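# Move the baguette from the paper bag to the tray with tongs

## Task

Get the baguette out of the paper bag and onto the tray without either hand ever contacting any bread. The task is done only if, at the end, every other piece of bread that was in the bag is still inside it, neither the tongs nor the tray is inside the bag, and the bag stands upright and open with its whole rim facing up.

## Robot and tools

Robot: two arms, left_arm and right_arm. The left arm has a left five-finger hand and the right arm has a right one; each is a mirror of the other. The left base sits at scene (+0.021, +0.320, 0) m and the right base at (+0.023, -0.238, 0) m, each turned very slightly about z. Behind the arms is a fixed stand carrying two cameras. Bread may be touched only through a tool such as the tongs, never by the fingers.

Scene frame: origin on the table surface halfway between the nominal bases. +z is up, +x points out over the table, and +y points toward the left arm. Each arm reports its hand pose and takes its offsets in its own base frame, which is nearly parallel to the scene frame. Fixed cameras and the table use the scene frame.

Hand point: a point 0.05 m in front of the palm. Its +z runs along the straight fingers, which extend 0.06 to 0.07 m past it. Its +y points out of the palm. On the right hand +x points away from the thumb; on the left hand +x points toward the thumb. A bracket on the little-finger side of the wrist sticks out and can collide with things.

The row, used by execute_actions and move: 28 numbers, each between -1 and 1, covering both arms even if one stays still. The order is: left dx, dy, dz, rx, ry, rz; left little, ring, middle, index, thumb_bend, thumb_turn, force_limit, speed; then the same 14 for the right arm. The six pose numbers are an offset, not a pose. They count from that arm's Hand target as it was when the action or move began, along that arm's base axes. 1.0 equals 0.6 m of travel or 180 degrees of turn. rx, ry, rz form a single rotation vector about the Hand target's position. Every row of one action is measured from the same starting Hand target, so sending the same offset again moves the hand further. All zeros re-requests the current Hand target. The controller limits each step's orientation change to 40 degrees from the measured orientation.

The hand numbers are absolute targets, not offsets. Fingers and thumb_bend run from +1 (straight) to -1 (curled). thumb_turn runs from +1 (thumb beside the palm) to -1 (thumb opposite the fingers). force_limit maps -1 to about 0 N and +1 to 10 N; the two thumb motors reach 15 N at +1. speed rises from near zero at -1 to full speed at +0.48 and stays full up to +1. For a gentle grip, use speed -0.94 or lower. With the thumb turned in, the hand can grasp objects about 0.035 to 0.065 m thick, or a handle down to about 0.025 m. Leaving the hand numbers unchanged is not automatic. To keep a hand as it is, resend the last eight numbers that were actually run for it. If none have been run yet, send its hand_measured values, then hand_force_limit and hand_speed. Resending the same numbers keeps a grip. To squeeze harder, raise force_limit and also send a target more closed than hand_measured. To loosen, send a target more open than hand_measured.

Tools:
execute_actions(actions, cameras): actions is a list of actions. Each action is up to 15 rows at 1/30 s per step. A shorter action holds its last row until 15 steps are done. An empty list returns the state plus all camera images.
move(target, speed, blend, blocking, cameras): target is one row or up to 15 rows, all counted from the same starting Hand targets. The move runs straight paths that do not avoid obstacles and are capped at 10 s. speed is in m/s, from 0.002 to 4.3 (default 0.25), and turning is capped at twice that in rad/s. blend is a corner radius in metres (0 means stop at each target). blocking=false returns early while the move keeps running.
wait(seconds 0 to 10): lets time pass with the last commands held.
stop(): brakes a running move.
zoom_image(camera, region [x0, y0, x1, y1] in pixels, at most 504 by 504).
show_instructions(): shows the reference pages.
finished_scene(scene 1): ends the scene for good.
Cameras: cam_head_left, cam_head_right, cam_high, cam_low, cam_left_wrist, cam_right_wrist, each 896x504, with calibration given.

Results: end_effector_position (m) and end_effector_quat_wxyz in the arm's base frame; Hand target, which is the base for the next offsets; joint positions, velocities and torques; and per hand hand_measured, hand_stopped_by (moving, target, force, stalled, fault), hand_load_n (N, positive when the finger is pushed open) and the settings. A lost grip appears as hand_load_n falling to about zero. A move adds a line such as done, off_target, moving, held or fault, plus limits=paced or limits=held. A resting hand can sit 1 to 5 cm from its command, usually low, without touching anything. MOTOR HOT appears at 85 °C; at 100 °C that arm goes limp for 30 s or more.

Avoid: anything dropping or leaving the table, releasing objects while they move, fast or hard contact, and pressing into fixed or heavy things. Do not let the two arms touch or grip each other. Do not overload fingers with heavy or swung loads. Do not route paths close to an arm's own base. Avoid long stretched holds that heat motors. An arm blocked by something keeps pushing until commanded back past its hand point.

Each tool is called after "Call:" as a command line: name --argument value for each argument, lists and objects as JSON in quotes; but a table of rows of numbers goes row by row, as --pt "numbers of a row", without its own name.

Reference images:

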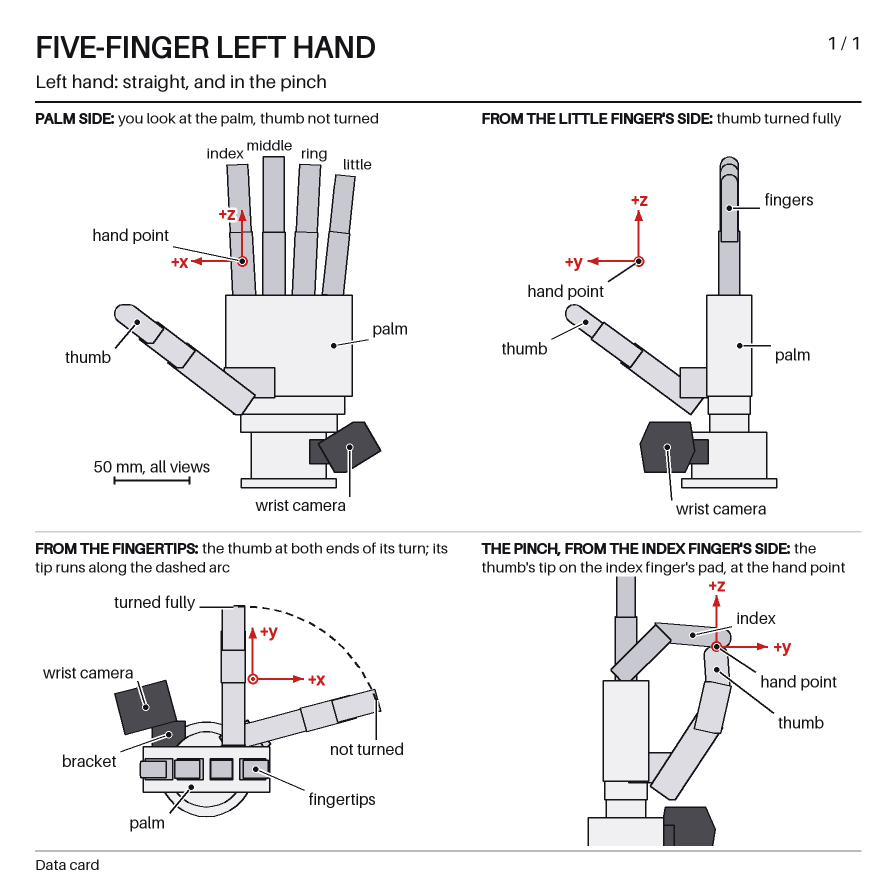

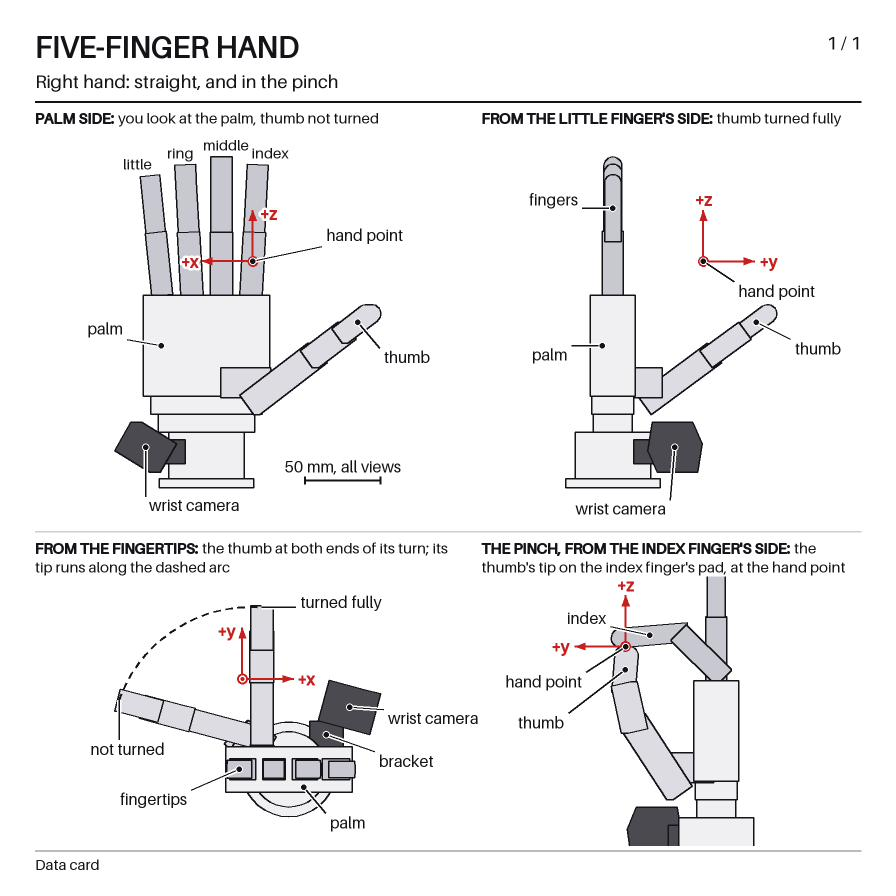

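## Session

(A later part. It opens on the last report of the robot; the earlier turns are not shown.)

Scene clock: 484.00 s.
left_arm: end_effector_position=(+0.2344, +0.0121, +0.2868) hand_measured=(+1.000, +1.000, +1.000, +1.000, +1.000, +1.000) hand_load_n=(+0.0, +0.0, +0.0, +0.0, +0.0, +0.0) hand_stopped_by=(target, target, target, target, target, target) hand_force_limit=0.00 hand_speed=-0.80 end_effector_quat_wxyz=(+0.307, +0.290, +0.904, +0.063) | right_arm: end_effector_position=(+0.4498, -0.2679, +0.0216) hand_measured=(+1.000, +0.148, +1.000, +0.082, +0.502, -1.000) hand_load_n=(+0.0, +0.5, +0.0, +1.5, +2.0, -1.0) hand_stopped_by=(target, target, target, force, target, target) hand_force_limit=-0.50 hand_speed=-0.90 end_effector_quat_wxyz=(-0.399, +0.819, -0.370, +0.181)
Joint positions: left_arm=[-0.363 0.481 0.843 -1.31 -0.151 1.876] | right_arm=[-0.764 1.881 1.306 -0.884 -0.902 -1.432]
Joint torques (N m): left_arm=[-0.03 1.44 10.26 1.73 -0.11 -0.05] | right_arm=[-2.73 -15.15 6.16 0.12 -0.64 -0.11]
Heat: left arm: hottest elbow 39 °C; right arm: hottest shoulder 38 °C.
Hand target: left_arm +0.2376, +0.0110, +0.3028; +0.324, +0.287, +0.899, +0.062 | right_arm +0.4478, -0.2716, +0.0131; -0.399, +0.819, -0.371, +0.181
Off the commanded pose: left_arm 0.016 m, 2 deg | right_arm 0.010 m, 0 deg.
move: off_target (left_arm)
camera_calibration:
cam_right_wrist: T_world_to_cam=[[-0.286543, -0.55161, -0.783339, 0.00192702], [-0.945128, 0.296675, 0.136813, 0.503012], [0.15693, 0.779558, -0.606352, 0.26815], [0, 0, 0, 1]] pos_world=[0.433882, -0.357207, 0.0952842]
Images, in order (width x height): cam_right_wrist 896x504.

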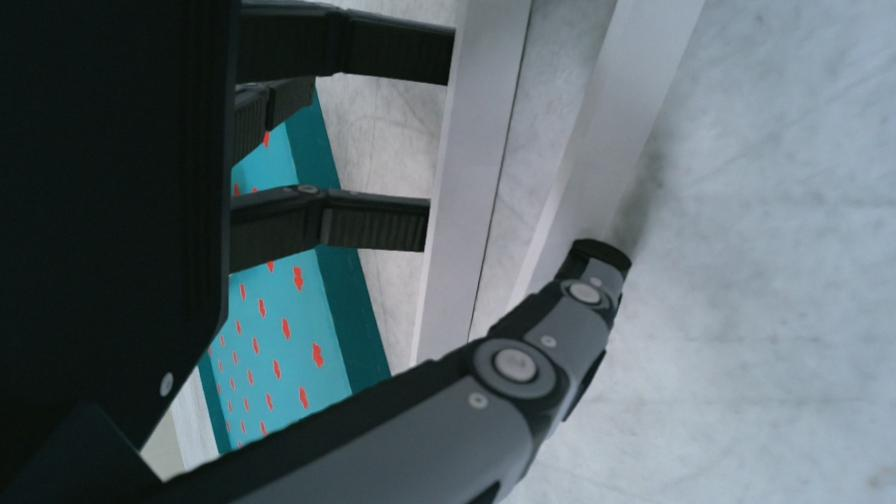

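Call:
move --pt "0 0 0 0 0 0 1 1 1 1 1 1 0 -0.8 0.0 0.0 0.2 0 0 0 1 0.148 1 0.0 0.5 -1 -0.5 -0.9" --cameras '["cam_right_wrist","cam_high","cam_head_left"]' --speed 0.06

Call:
zoom_image --camera "cam_high" --region '[420, 0, 620, 130]'

Call:
zoom_image --camera "cam_head_left" --region '[490, 130, 690, 270]'

Scene clock: 489.83 s.
left_arm: end_effector_position=(+0.2344, +0.0121, +0.2868) hand_measured=(+1.000, +1.000, +1.000, +1.000, +1.000, +1.000) hand_load_n=(+0.0, +0.0, +0.0, +0.0, +0.0, +0.0) hand_stopped_by=(target, target, target, target, target, target) hand_force_limit=0.00 hand_speed=-0.80 end_effector_quat_wxyz=(+0.307, +0.290, +0.904, +0.063) | right_arm: end_effector_position=(+0.4383, -0.2588, +0.1105) hand_measured=(+1.000, +0.148, +1.000, +0.082, +0.502, -1.000) hand_load_n=(+0.0, +1.0, +0.0, +1.0, +2.0, +0.5) hand_stopped_by=(target, target, target, force, target, target) hand_force_limit=-0.50 hand_speed=-0.90 end_effector_quat_wxyz=(-0.406, +0.816, -0.381, +0.157)
Joint positions: left_arm=[-0.363 0.481 0.843 -1.31 -0.151 1.876] | right_arm=[-0.766 1.775 1.407 -1.152 -0.901 -1.438]
Joint torques (N m): left_arm=[0.09 1.32 10.26 1.76 -0.1 -0.04] | right_arm=[-2.61 -16.91 10.45 -0.62 -0.68 -0.04]
Heat: left arm: hottest elbow 39 °C; right arm: hottest shoulder 38 °C.
Hand target: left_arm +0.2376, +0.0110, +0.3028; +0.324, +0.287, +0.899, +0.062 | right_arm +0.4477, -0.2716, +0.1329; -0.399, +0.819, -0.371, +0.181
Off the commanded pose: left_arm 0.016 m, 2 deg | right_arm 0.028 m, 3 deg.
move: off_target (left_arm, right_arm)
camera_calibration:
cam_right_wrist: T_world_to_cam=[[-0.317689, -0.522996, -0.790917, 0.0950625], [-0.938962, 0.28964, 0.18563, 0.467322], [0.131997, 0.801614, -0.583089, 0.330848], [0, 0, 0, 1]] pos_world=[0.425327, -0.35085, 0.181351]
Images, in order (width x height): cam_head_left 896x504, cam_high 896x504, cam_right_wrist 896x504.

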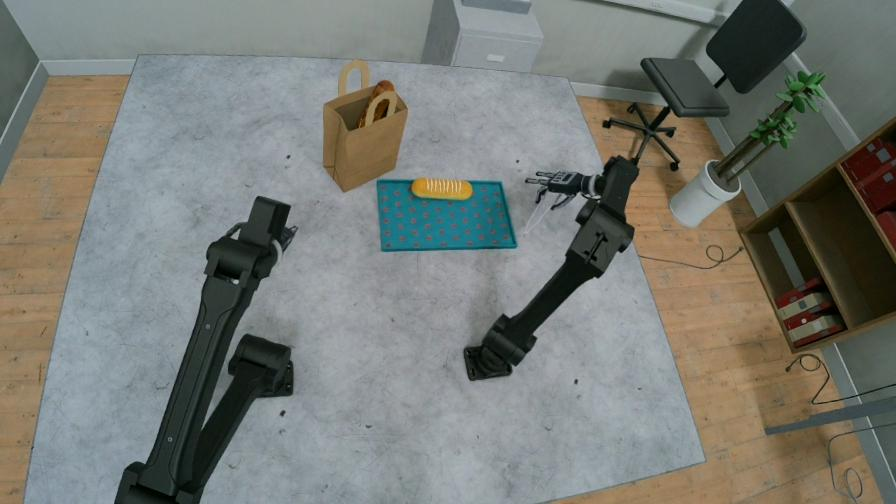

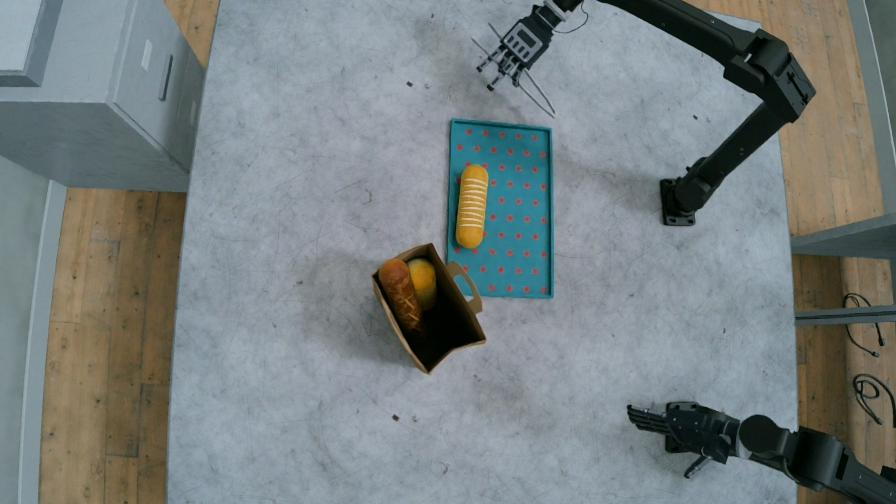

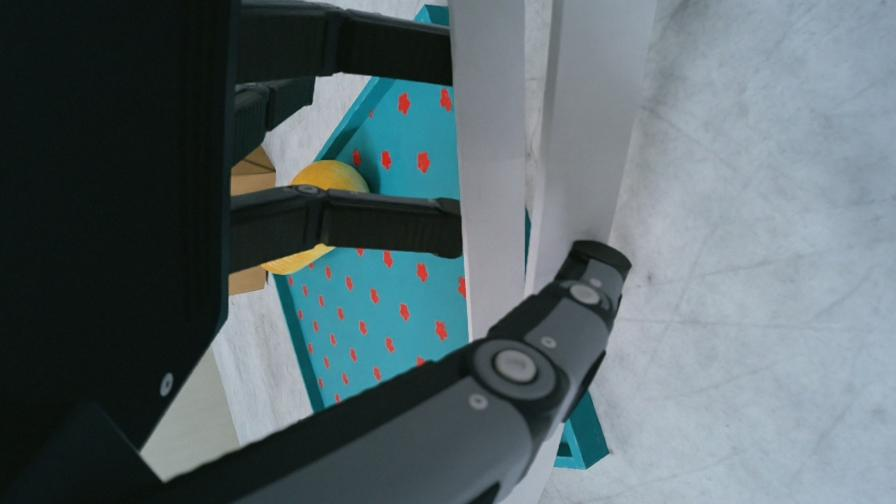

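Scaled by 2.520 from the camera's 896x504 image, which has a finer 1280x720 frame.

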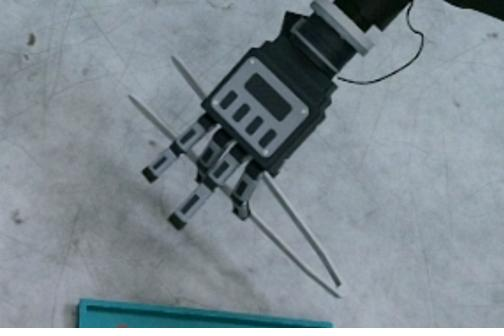

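Scaled by 2.520 from the camera's 896x504 image, which has a finer 1280x720 frame.

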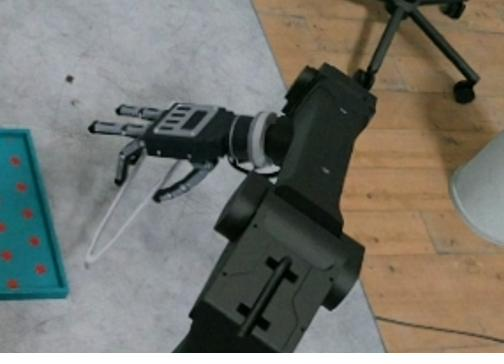

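Call:
move --pt "0 0 0 0 0 0 1 1 1 1 1 1 0 -0.8 0.004 0.117 0.362 0 0 0 1 0.148 1 0.0 0.5 -1 -0.5 -0.9" --pt "0 0 0 0 0 0 1 1 1 1 1 1 0 -0.8 0.17 0.369 0.528 0.215 0.175 -0.03 1 0.148 1 0.0 0.5 -1 -0.5 -0.9" --pt "0 0 0 0 0 0 1 1 1 1 1 1 0 -0.8 0.42 0.619 0.595 0.4657 0.3247 -0.0508 1 0.148 1 0.0 0.5 -1 -0.5 -0.9" --cameras '["all"]' --speed 0.15 --blend 0.03

Scene clock: 546.97 s.
left_arm: end_effector_position=(+0.2344, +0.0121, +0.2868) hand_measured=(+1.000, +1.000, +1.000, +1.000, +1.000, +1.000) hand_load_n=(+0.0, +0.0, +0.0, +0.0, +0.0, +0.0) hand_stopped_by=(target, target, target, target, target, target) hand_force_limit=0.00 hand_speed=-0.80 end_effector_quat_wxyz=(+0.307, +0.290, +0.904, +0.063) | right_arm: end_effector_position=(+0.7032, +0.0937, +0.4811) hand_measured=(+1.000, +0.148, +1.000, +0.082, +0.502, -1.000) hand_load_n=(+0.0, +0.5, +0.0, +1.0, +2.0, +0.0) hand_stopped_by=(target, target, target, force, target, target) hand_force_limit=-0.50 hand_speed=-0.90 end_effector_quat_wxyz=(+0.591, -0.313, +0.592, +0.450)
Joint positions: left_arm=[-0.363 0.481 0.843 -1.31 -0.151 1.876] | right_arm=[-0.148 1.975 1.827 0.5 -1.268 2.073]
Joint torques (N m): left_arm=[-0.03 1.38 10.26 1.74 -0.11 -0.05] | right_arm=[-1.26 -20.66 8.32 1.14 0.38 0.27]
Heat: left arm: hottest elbow 40 °C; right arm: hottest shoulder 38 °C.
Hand target: left_arm +0.2376, +0.0110, +0.3028; +0.324, +0.287, +0.899, +0.062 | right_arm +0.6997, +0.0999, +0.4899; +0.594, -0.313, +0.581, +0.460
Off the commanded pose: left_arm 0.016 m, 2 deg | right_arm 0.011 m, 2 deg.
joint sent to its limit (right arm) — joint 6 (wrist roll), upper limit. The joint targets still meet the commanded pose.
move: off_target (left_arm, right_arm)
camera_calibration:
cam_right_wrist: T_world_to_cam=[[-0.891767, 0.448825, -0.0575179, 0.616637], [-0.301875, -0.495412, 0.814517, -0.131871], [0.33708, 0.743723, 0.577281, -0.467636], [0, 0, 0, 1]] pos_world=[0.667718, 0.0056996, 0.412836]

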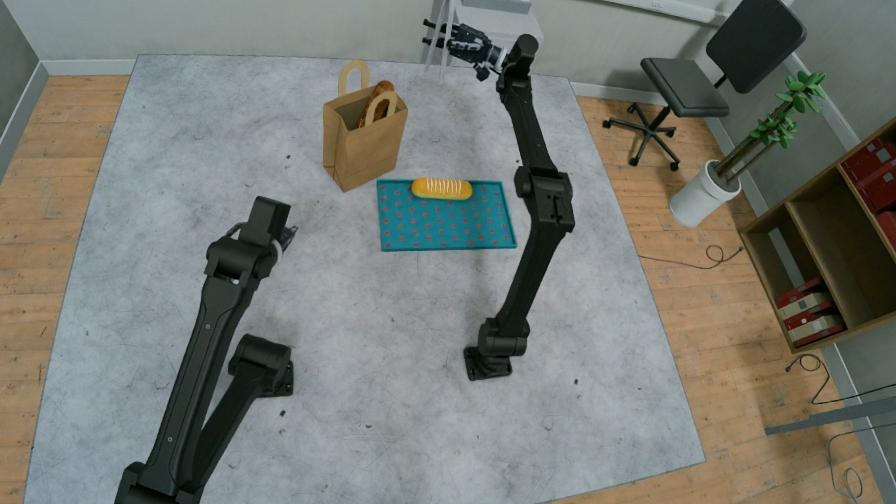

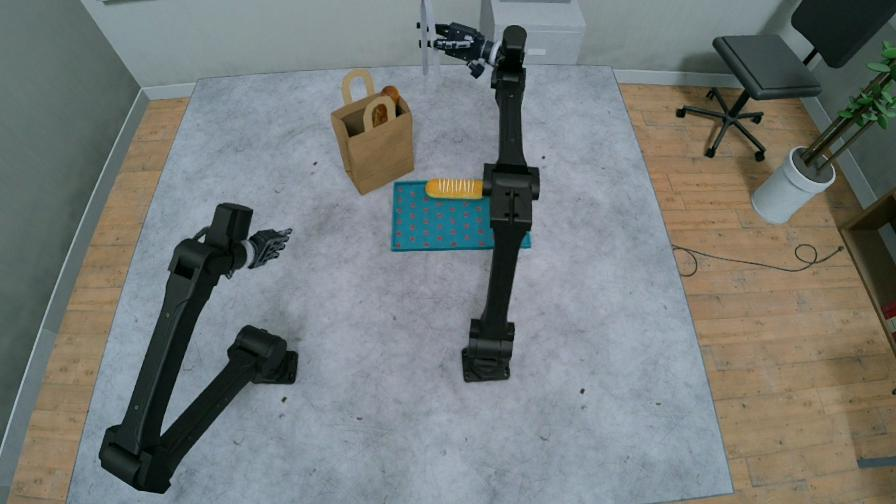

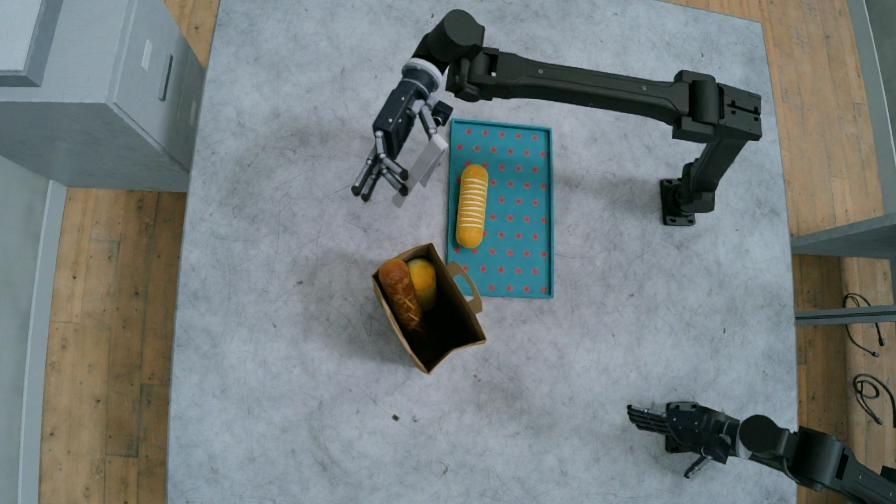

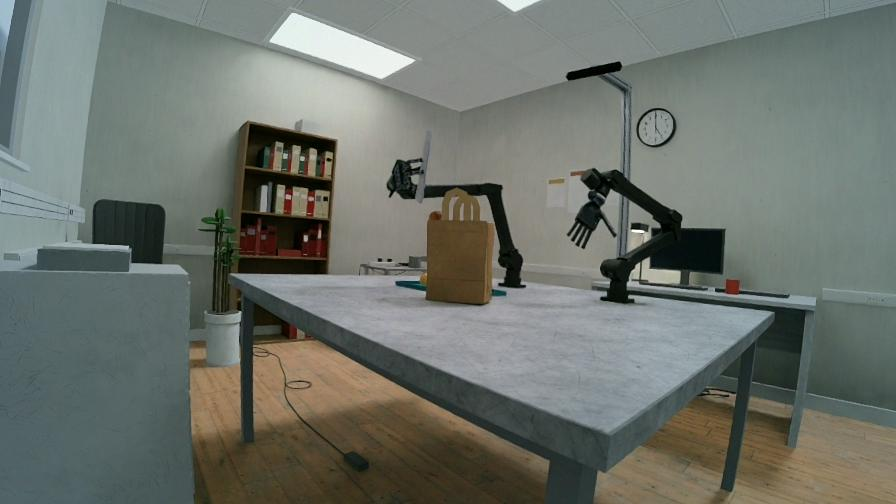

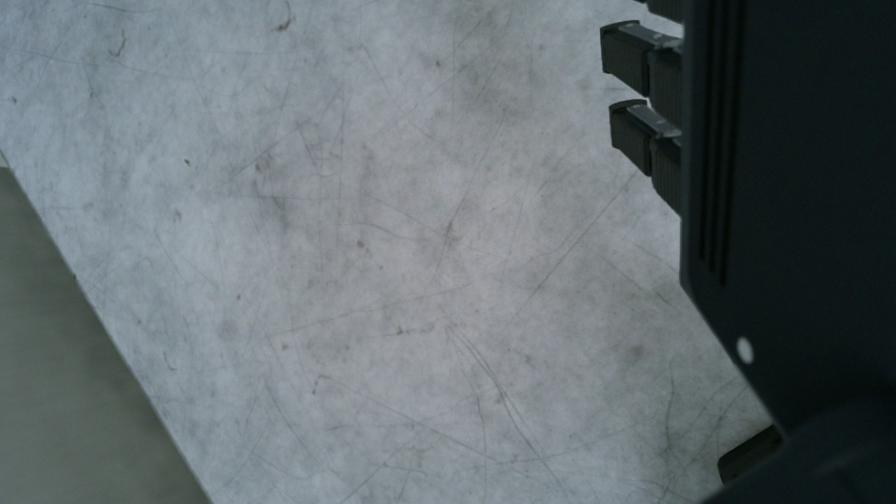

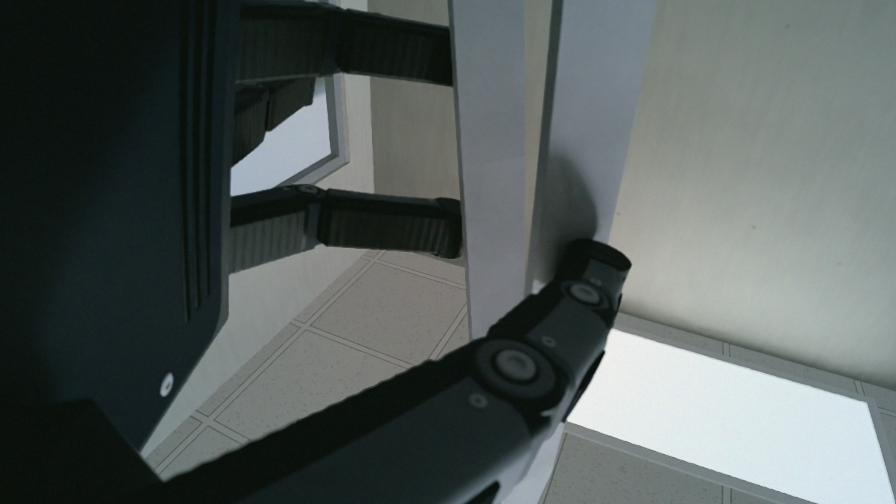

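Call:
zoom_image --camera "cam_high" --region '[330, 80, 530, 260]'

Call:
zoom_image --camera "cam_low" --region '[360, 110, 560, 310]'

Call:
zoom_image --camera "cam_head_left" --region '[380, 0, 560, 120]'

Call:
zoom_image --camera "cam_head_right" --region '[380, 0, 560, 120]'

Scaled by 2.520 from the camera's 896x504 image, which has a finer 1280x720 frame.

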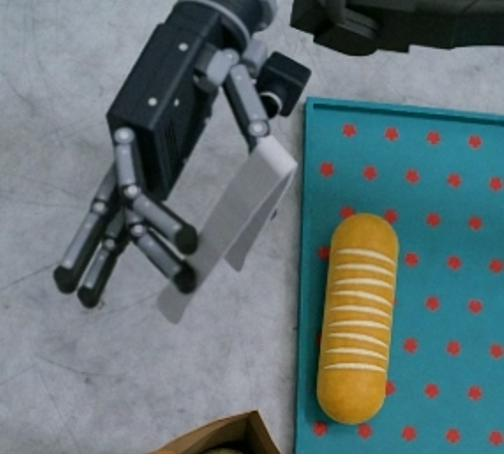

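Scaled by 2.520 from the camera's 896x504 image, which has a finer 1280x720 frame.

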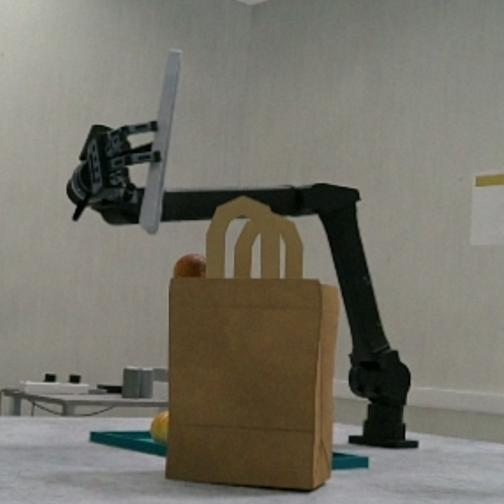

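Scaled by 2.800 from the camera's 896x504 image, which has a finer 1280x720 frame.

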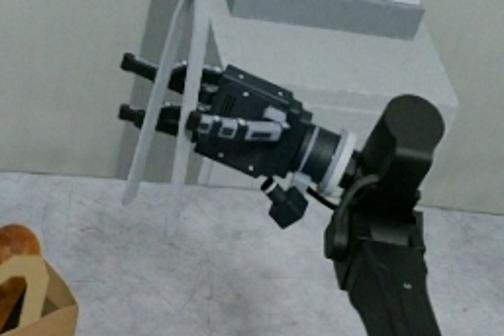

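Scaled by 2.800 from the camera's 896x504 image, which has a finer 1280x720 frame.

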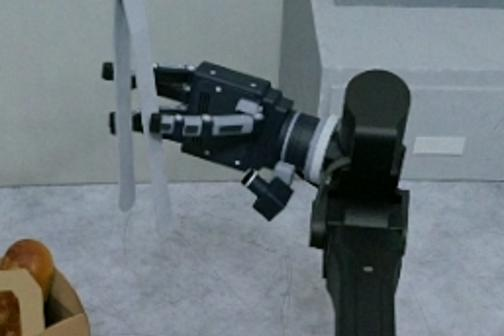

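Call:
zoom_image --camera "cam_head_left" --region '[400, 0, 480, 100]'

Call:
zoom_image --camera "cam_head_right" --region '[400, 0, 480, 100]'

Call:
zoom_image --camera "cam_high" --region '[370, 120, 470, 220]'

Call:
zoom_image --camera "cam_low" --region '[380, 120, 480, 220]'

Scaled by 5.040 from the camera's 896x504 image, which has a finer 1280x720 frame.

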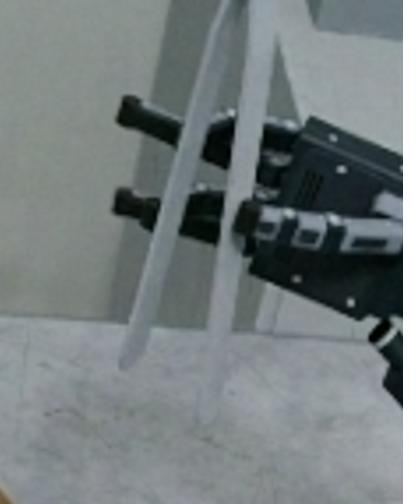

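Scaled by 5.040 from the camera's 896x504 image, which has a finer 1280x720 frame.

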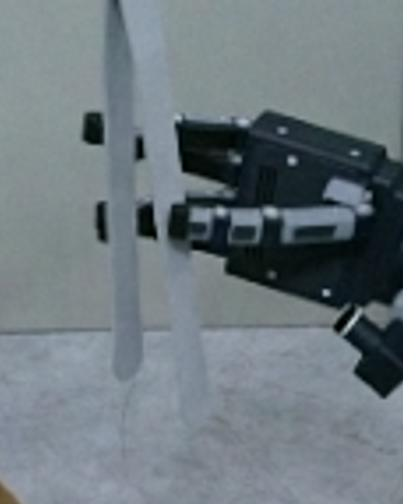

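Scaled by 5.040 from the camera's 896x504 image, which has a finer 1280x720 frame.

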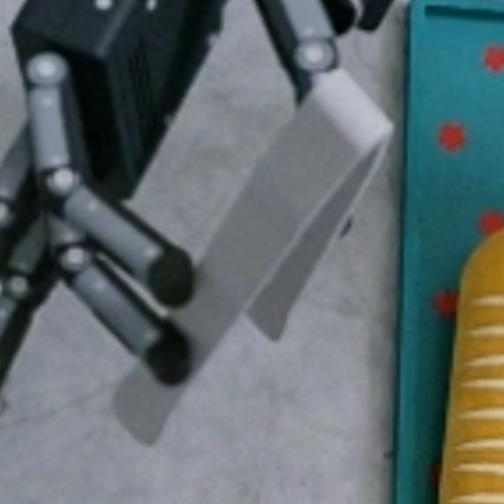

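Scaled by 5.040 from the camera's 896x504 image, which has a finer 1280x720 frame.

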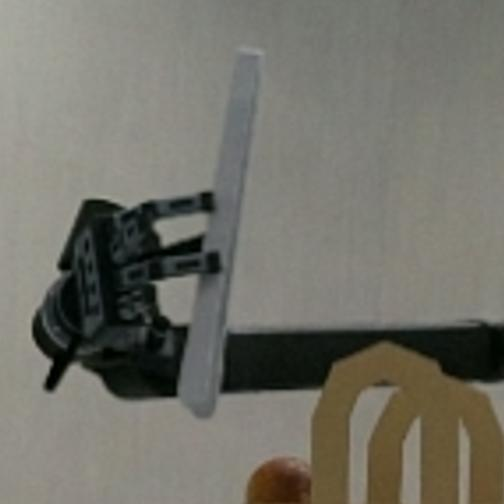

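Call:
move --pt "0 0 0 0 0 0 1 1 1 1 1 1 0 -0.8 0.0 0.0 0.02 0 0 -0.083 1 0.148 1 0.0 0.5 -1 -0.5 -0.9" --pt "0 0 0 0 0 0 1 1 1 1 1 1 0 -0.8 0.03 0.13 0.02 0 0 -0.083 1 0.148 1 0.0 0.58 -1 -0.5 -0.9" --cameras '["all"]' --speed 0.1

Call:
zoom_image --camera "cam_head_left" --region '[340, 0, 480, 140]'

Call:
zoom_image --camera "cam_high" --region '[350, 160, 490, 300]'

Call:
zoom_image --camera "cam_low" --region '[380, 110, 500, 230]'

Scene clock: 587.67 s.
left_arm: end_effector_position=(+0.2344, +0.0121, +0.2868) hand_measured=(+1.000, +1.000, +1.000, +1.000, +1.000, +1.000) hand_load_n=(+0.0, +0.0, +0.0, +0.0, +0.0, +0.0) hand_stopped_by=(target, target, target, target, target, target) hand_force_limit=0.00 hand_speed=-0.80 end_effector_quat_wxyz=(+0.307, +0.290, +0.904, +0.063) | right_arm: end_effector_position=(+0.7148, +0.1750, +0.4813) hand_measured=(+1.000, +0.148, +1.000, +0.082, +0.580, -1.000) hand_load_n=(+0.0, +1.0, +0.0, +1.0, +1.5, +0.0) hand_stopped_by=(target, target, target, force, target, target) hand_force_limit=-0.50 hand_speed=-0.90 end_effector_quat_wxyz=(+0.635, -0.223, +0.630, +0.386)
Joint positions: left_arm=[-0.363 0.481 0.843 -1.31 -0.151 1.876] | right_arm=[-0.006 1.839 1.652 0.354 -0.886 1.906]
Joint torques (N m): left_arm=[0.03 1.38 10.3 1.76 -0.1 -0.04] | right_arm=[-1.73 -17.96 12.37 0.66 0.2 -0.06]
Heat: left arm: hottest elbow 40 °C; right arm: hottest shoulder 40 °C.
Hand target: left_arm +0.2376, +0.0110, +0.3028; +0.324, +0.287, +0.899, +0.062 | right_arm +0.7178, +0.1778, +0.5018; +0.649, -0.234, +0.617, +0.379
Off the commanded pose: left_arm 0.016 m, 2 deg | right_arm 0.021 m, 3 deg.
move: off_target (left_arm, right_arm); target 2's new numbers were sent with right_arm's hand 0.021 m and 3 deg from that target
camera_calibration:
cam_right_wrist: T_world_to_cam=[[-0.755913, 0.654432, -0.0177264, 0.438201], [-0.390036, -0.428442, 0.815052, -0.0372147], [0.525801, 0.623023, 0.579117, -0.6467], [0, 0, 0, 1]] pos_world=[0.656763, 0.100192, 0.412615]

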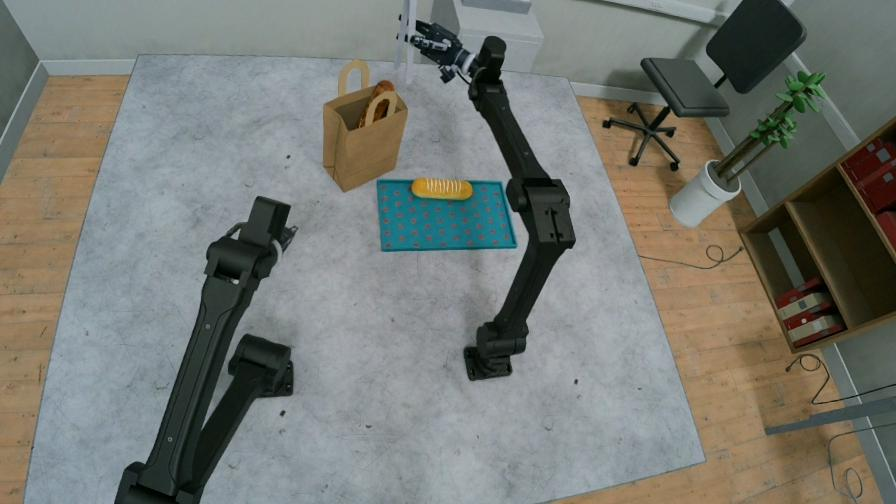

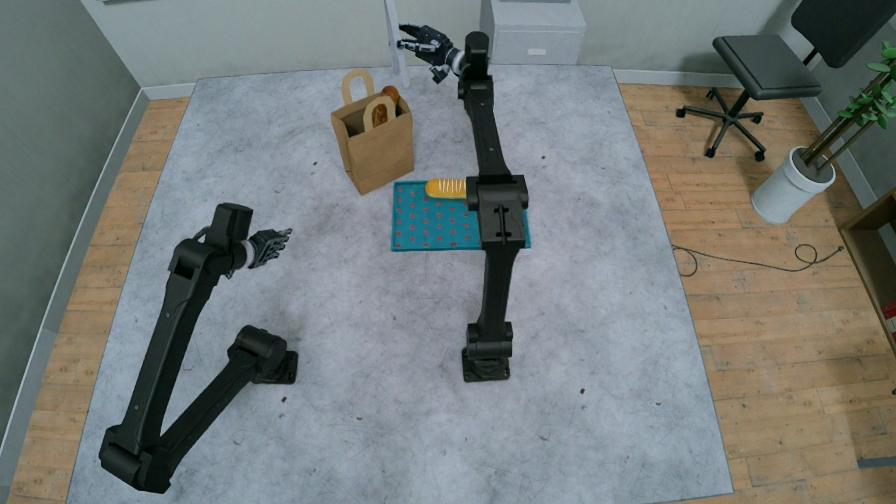

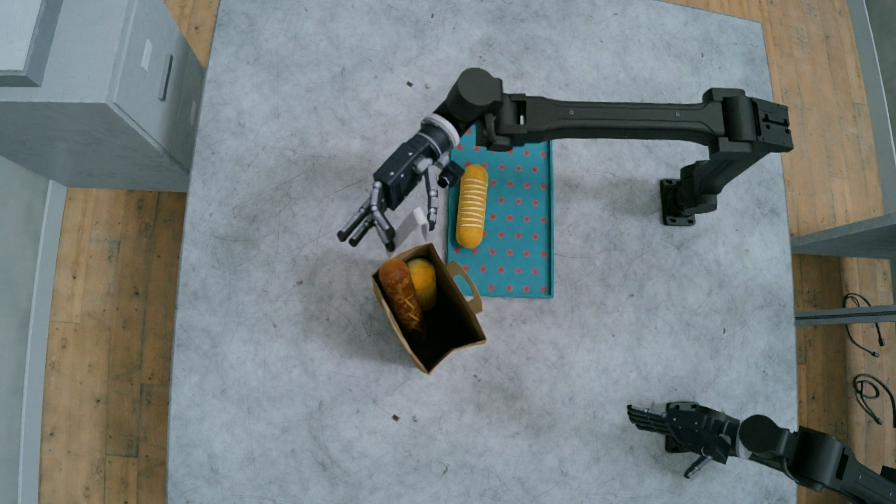

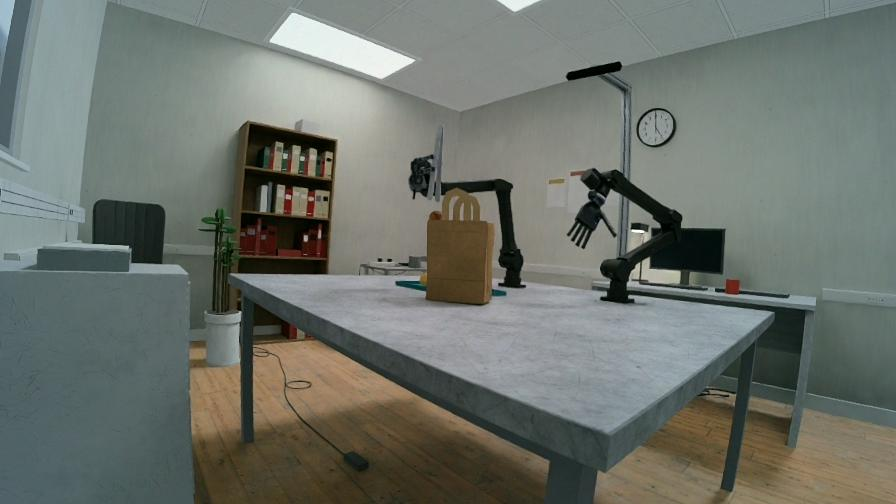

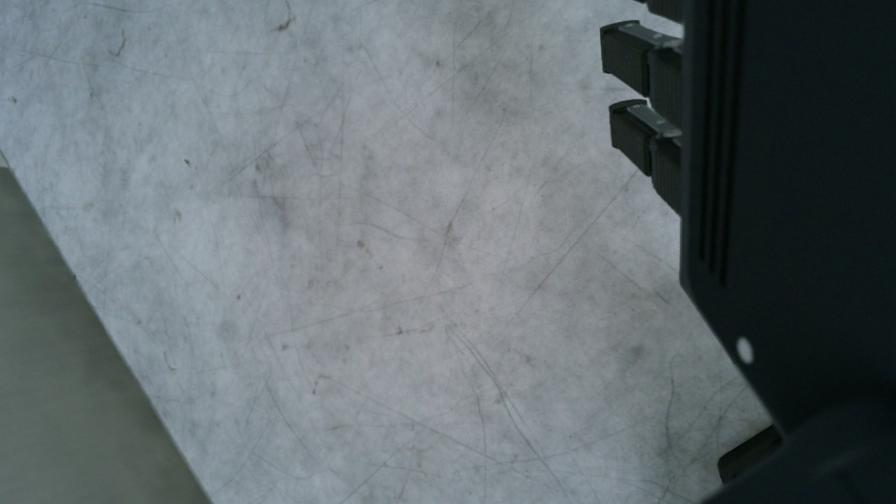

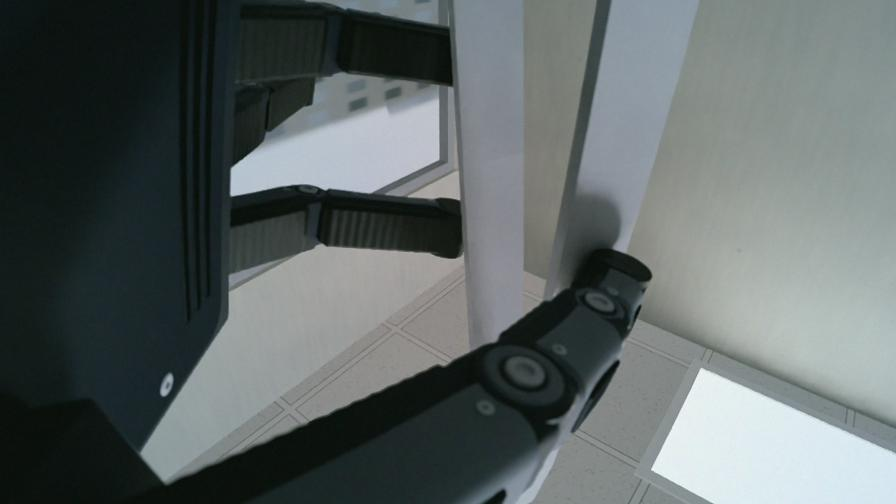

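Scaled by 3.600 from the camera's 896x504 image, which has a finer 1280x720 frame.

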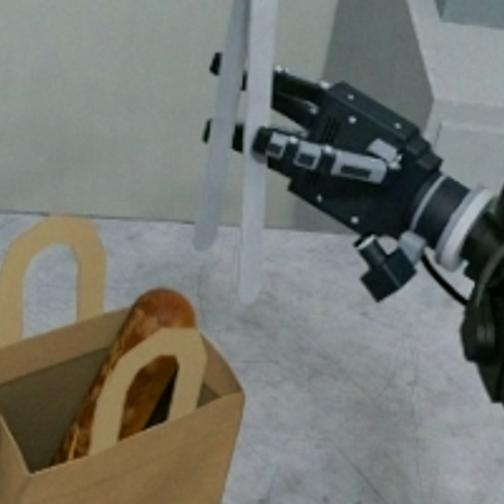

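Scaled by 3.600 from the camera's 896x504 image, which has a finer 1280x720 frame.

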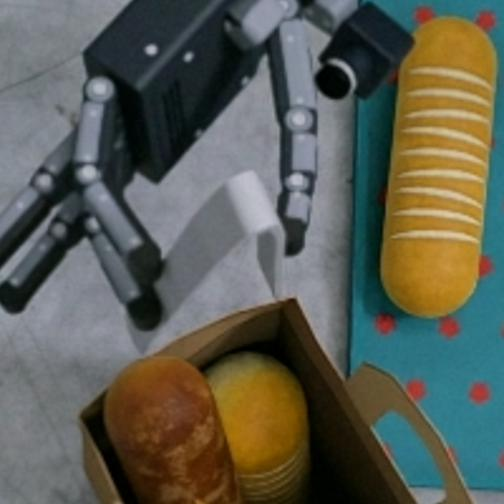

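Scaled by 4.200 from the camera's 896x504 image, which has a finer 1280x720 frame.

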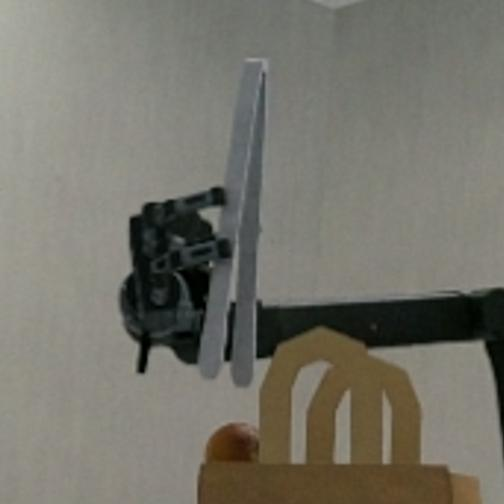

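Call:
zoom_image --camera "cam_high" --region '[370, 220, 440, 290]'

Scaled by 7.200 from the camera's 896x504 image, which has a finer 1280x720 frame.

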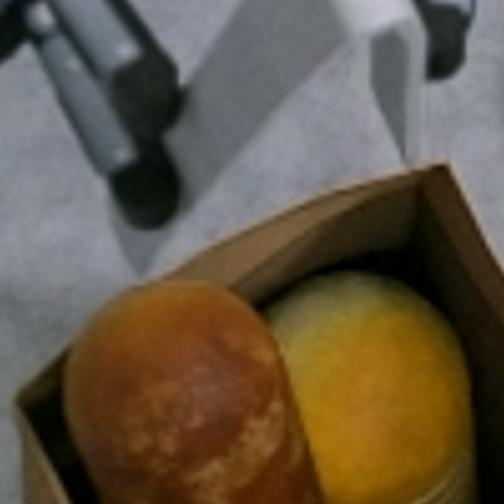

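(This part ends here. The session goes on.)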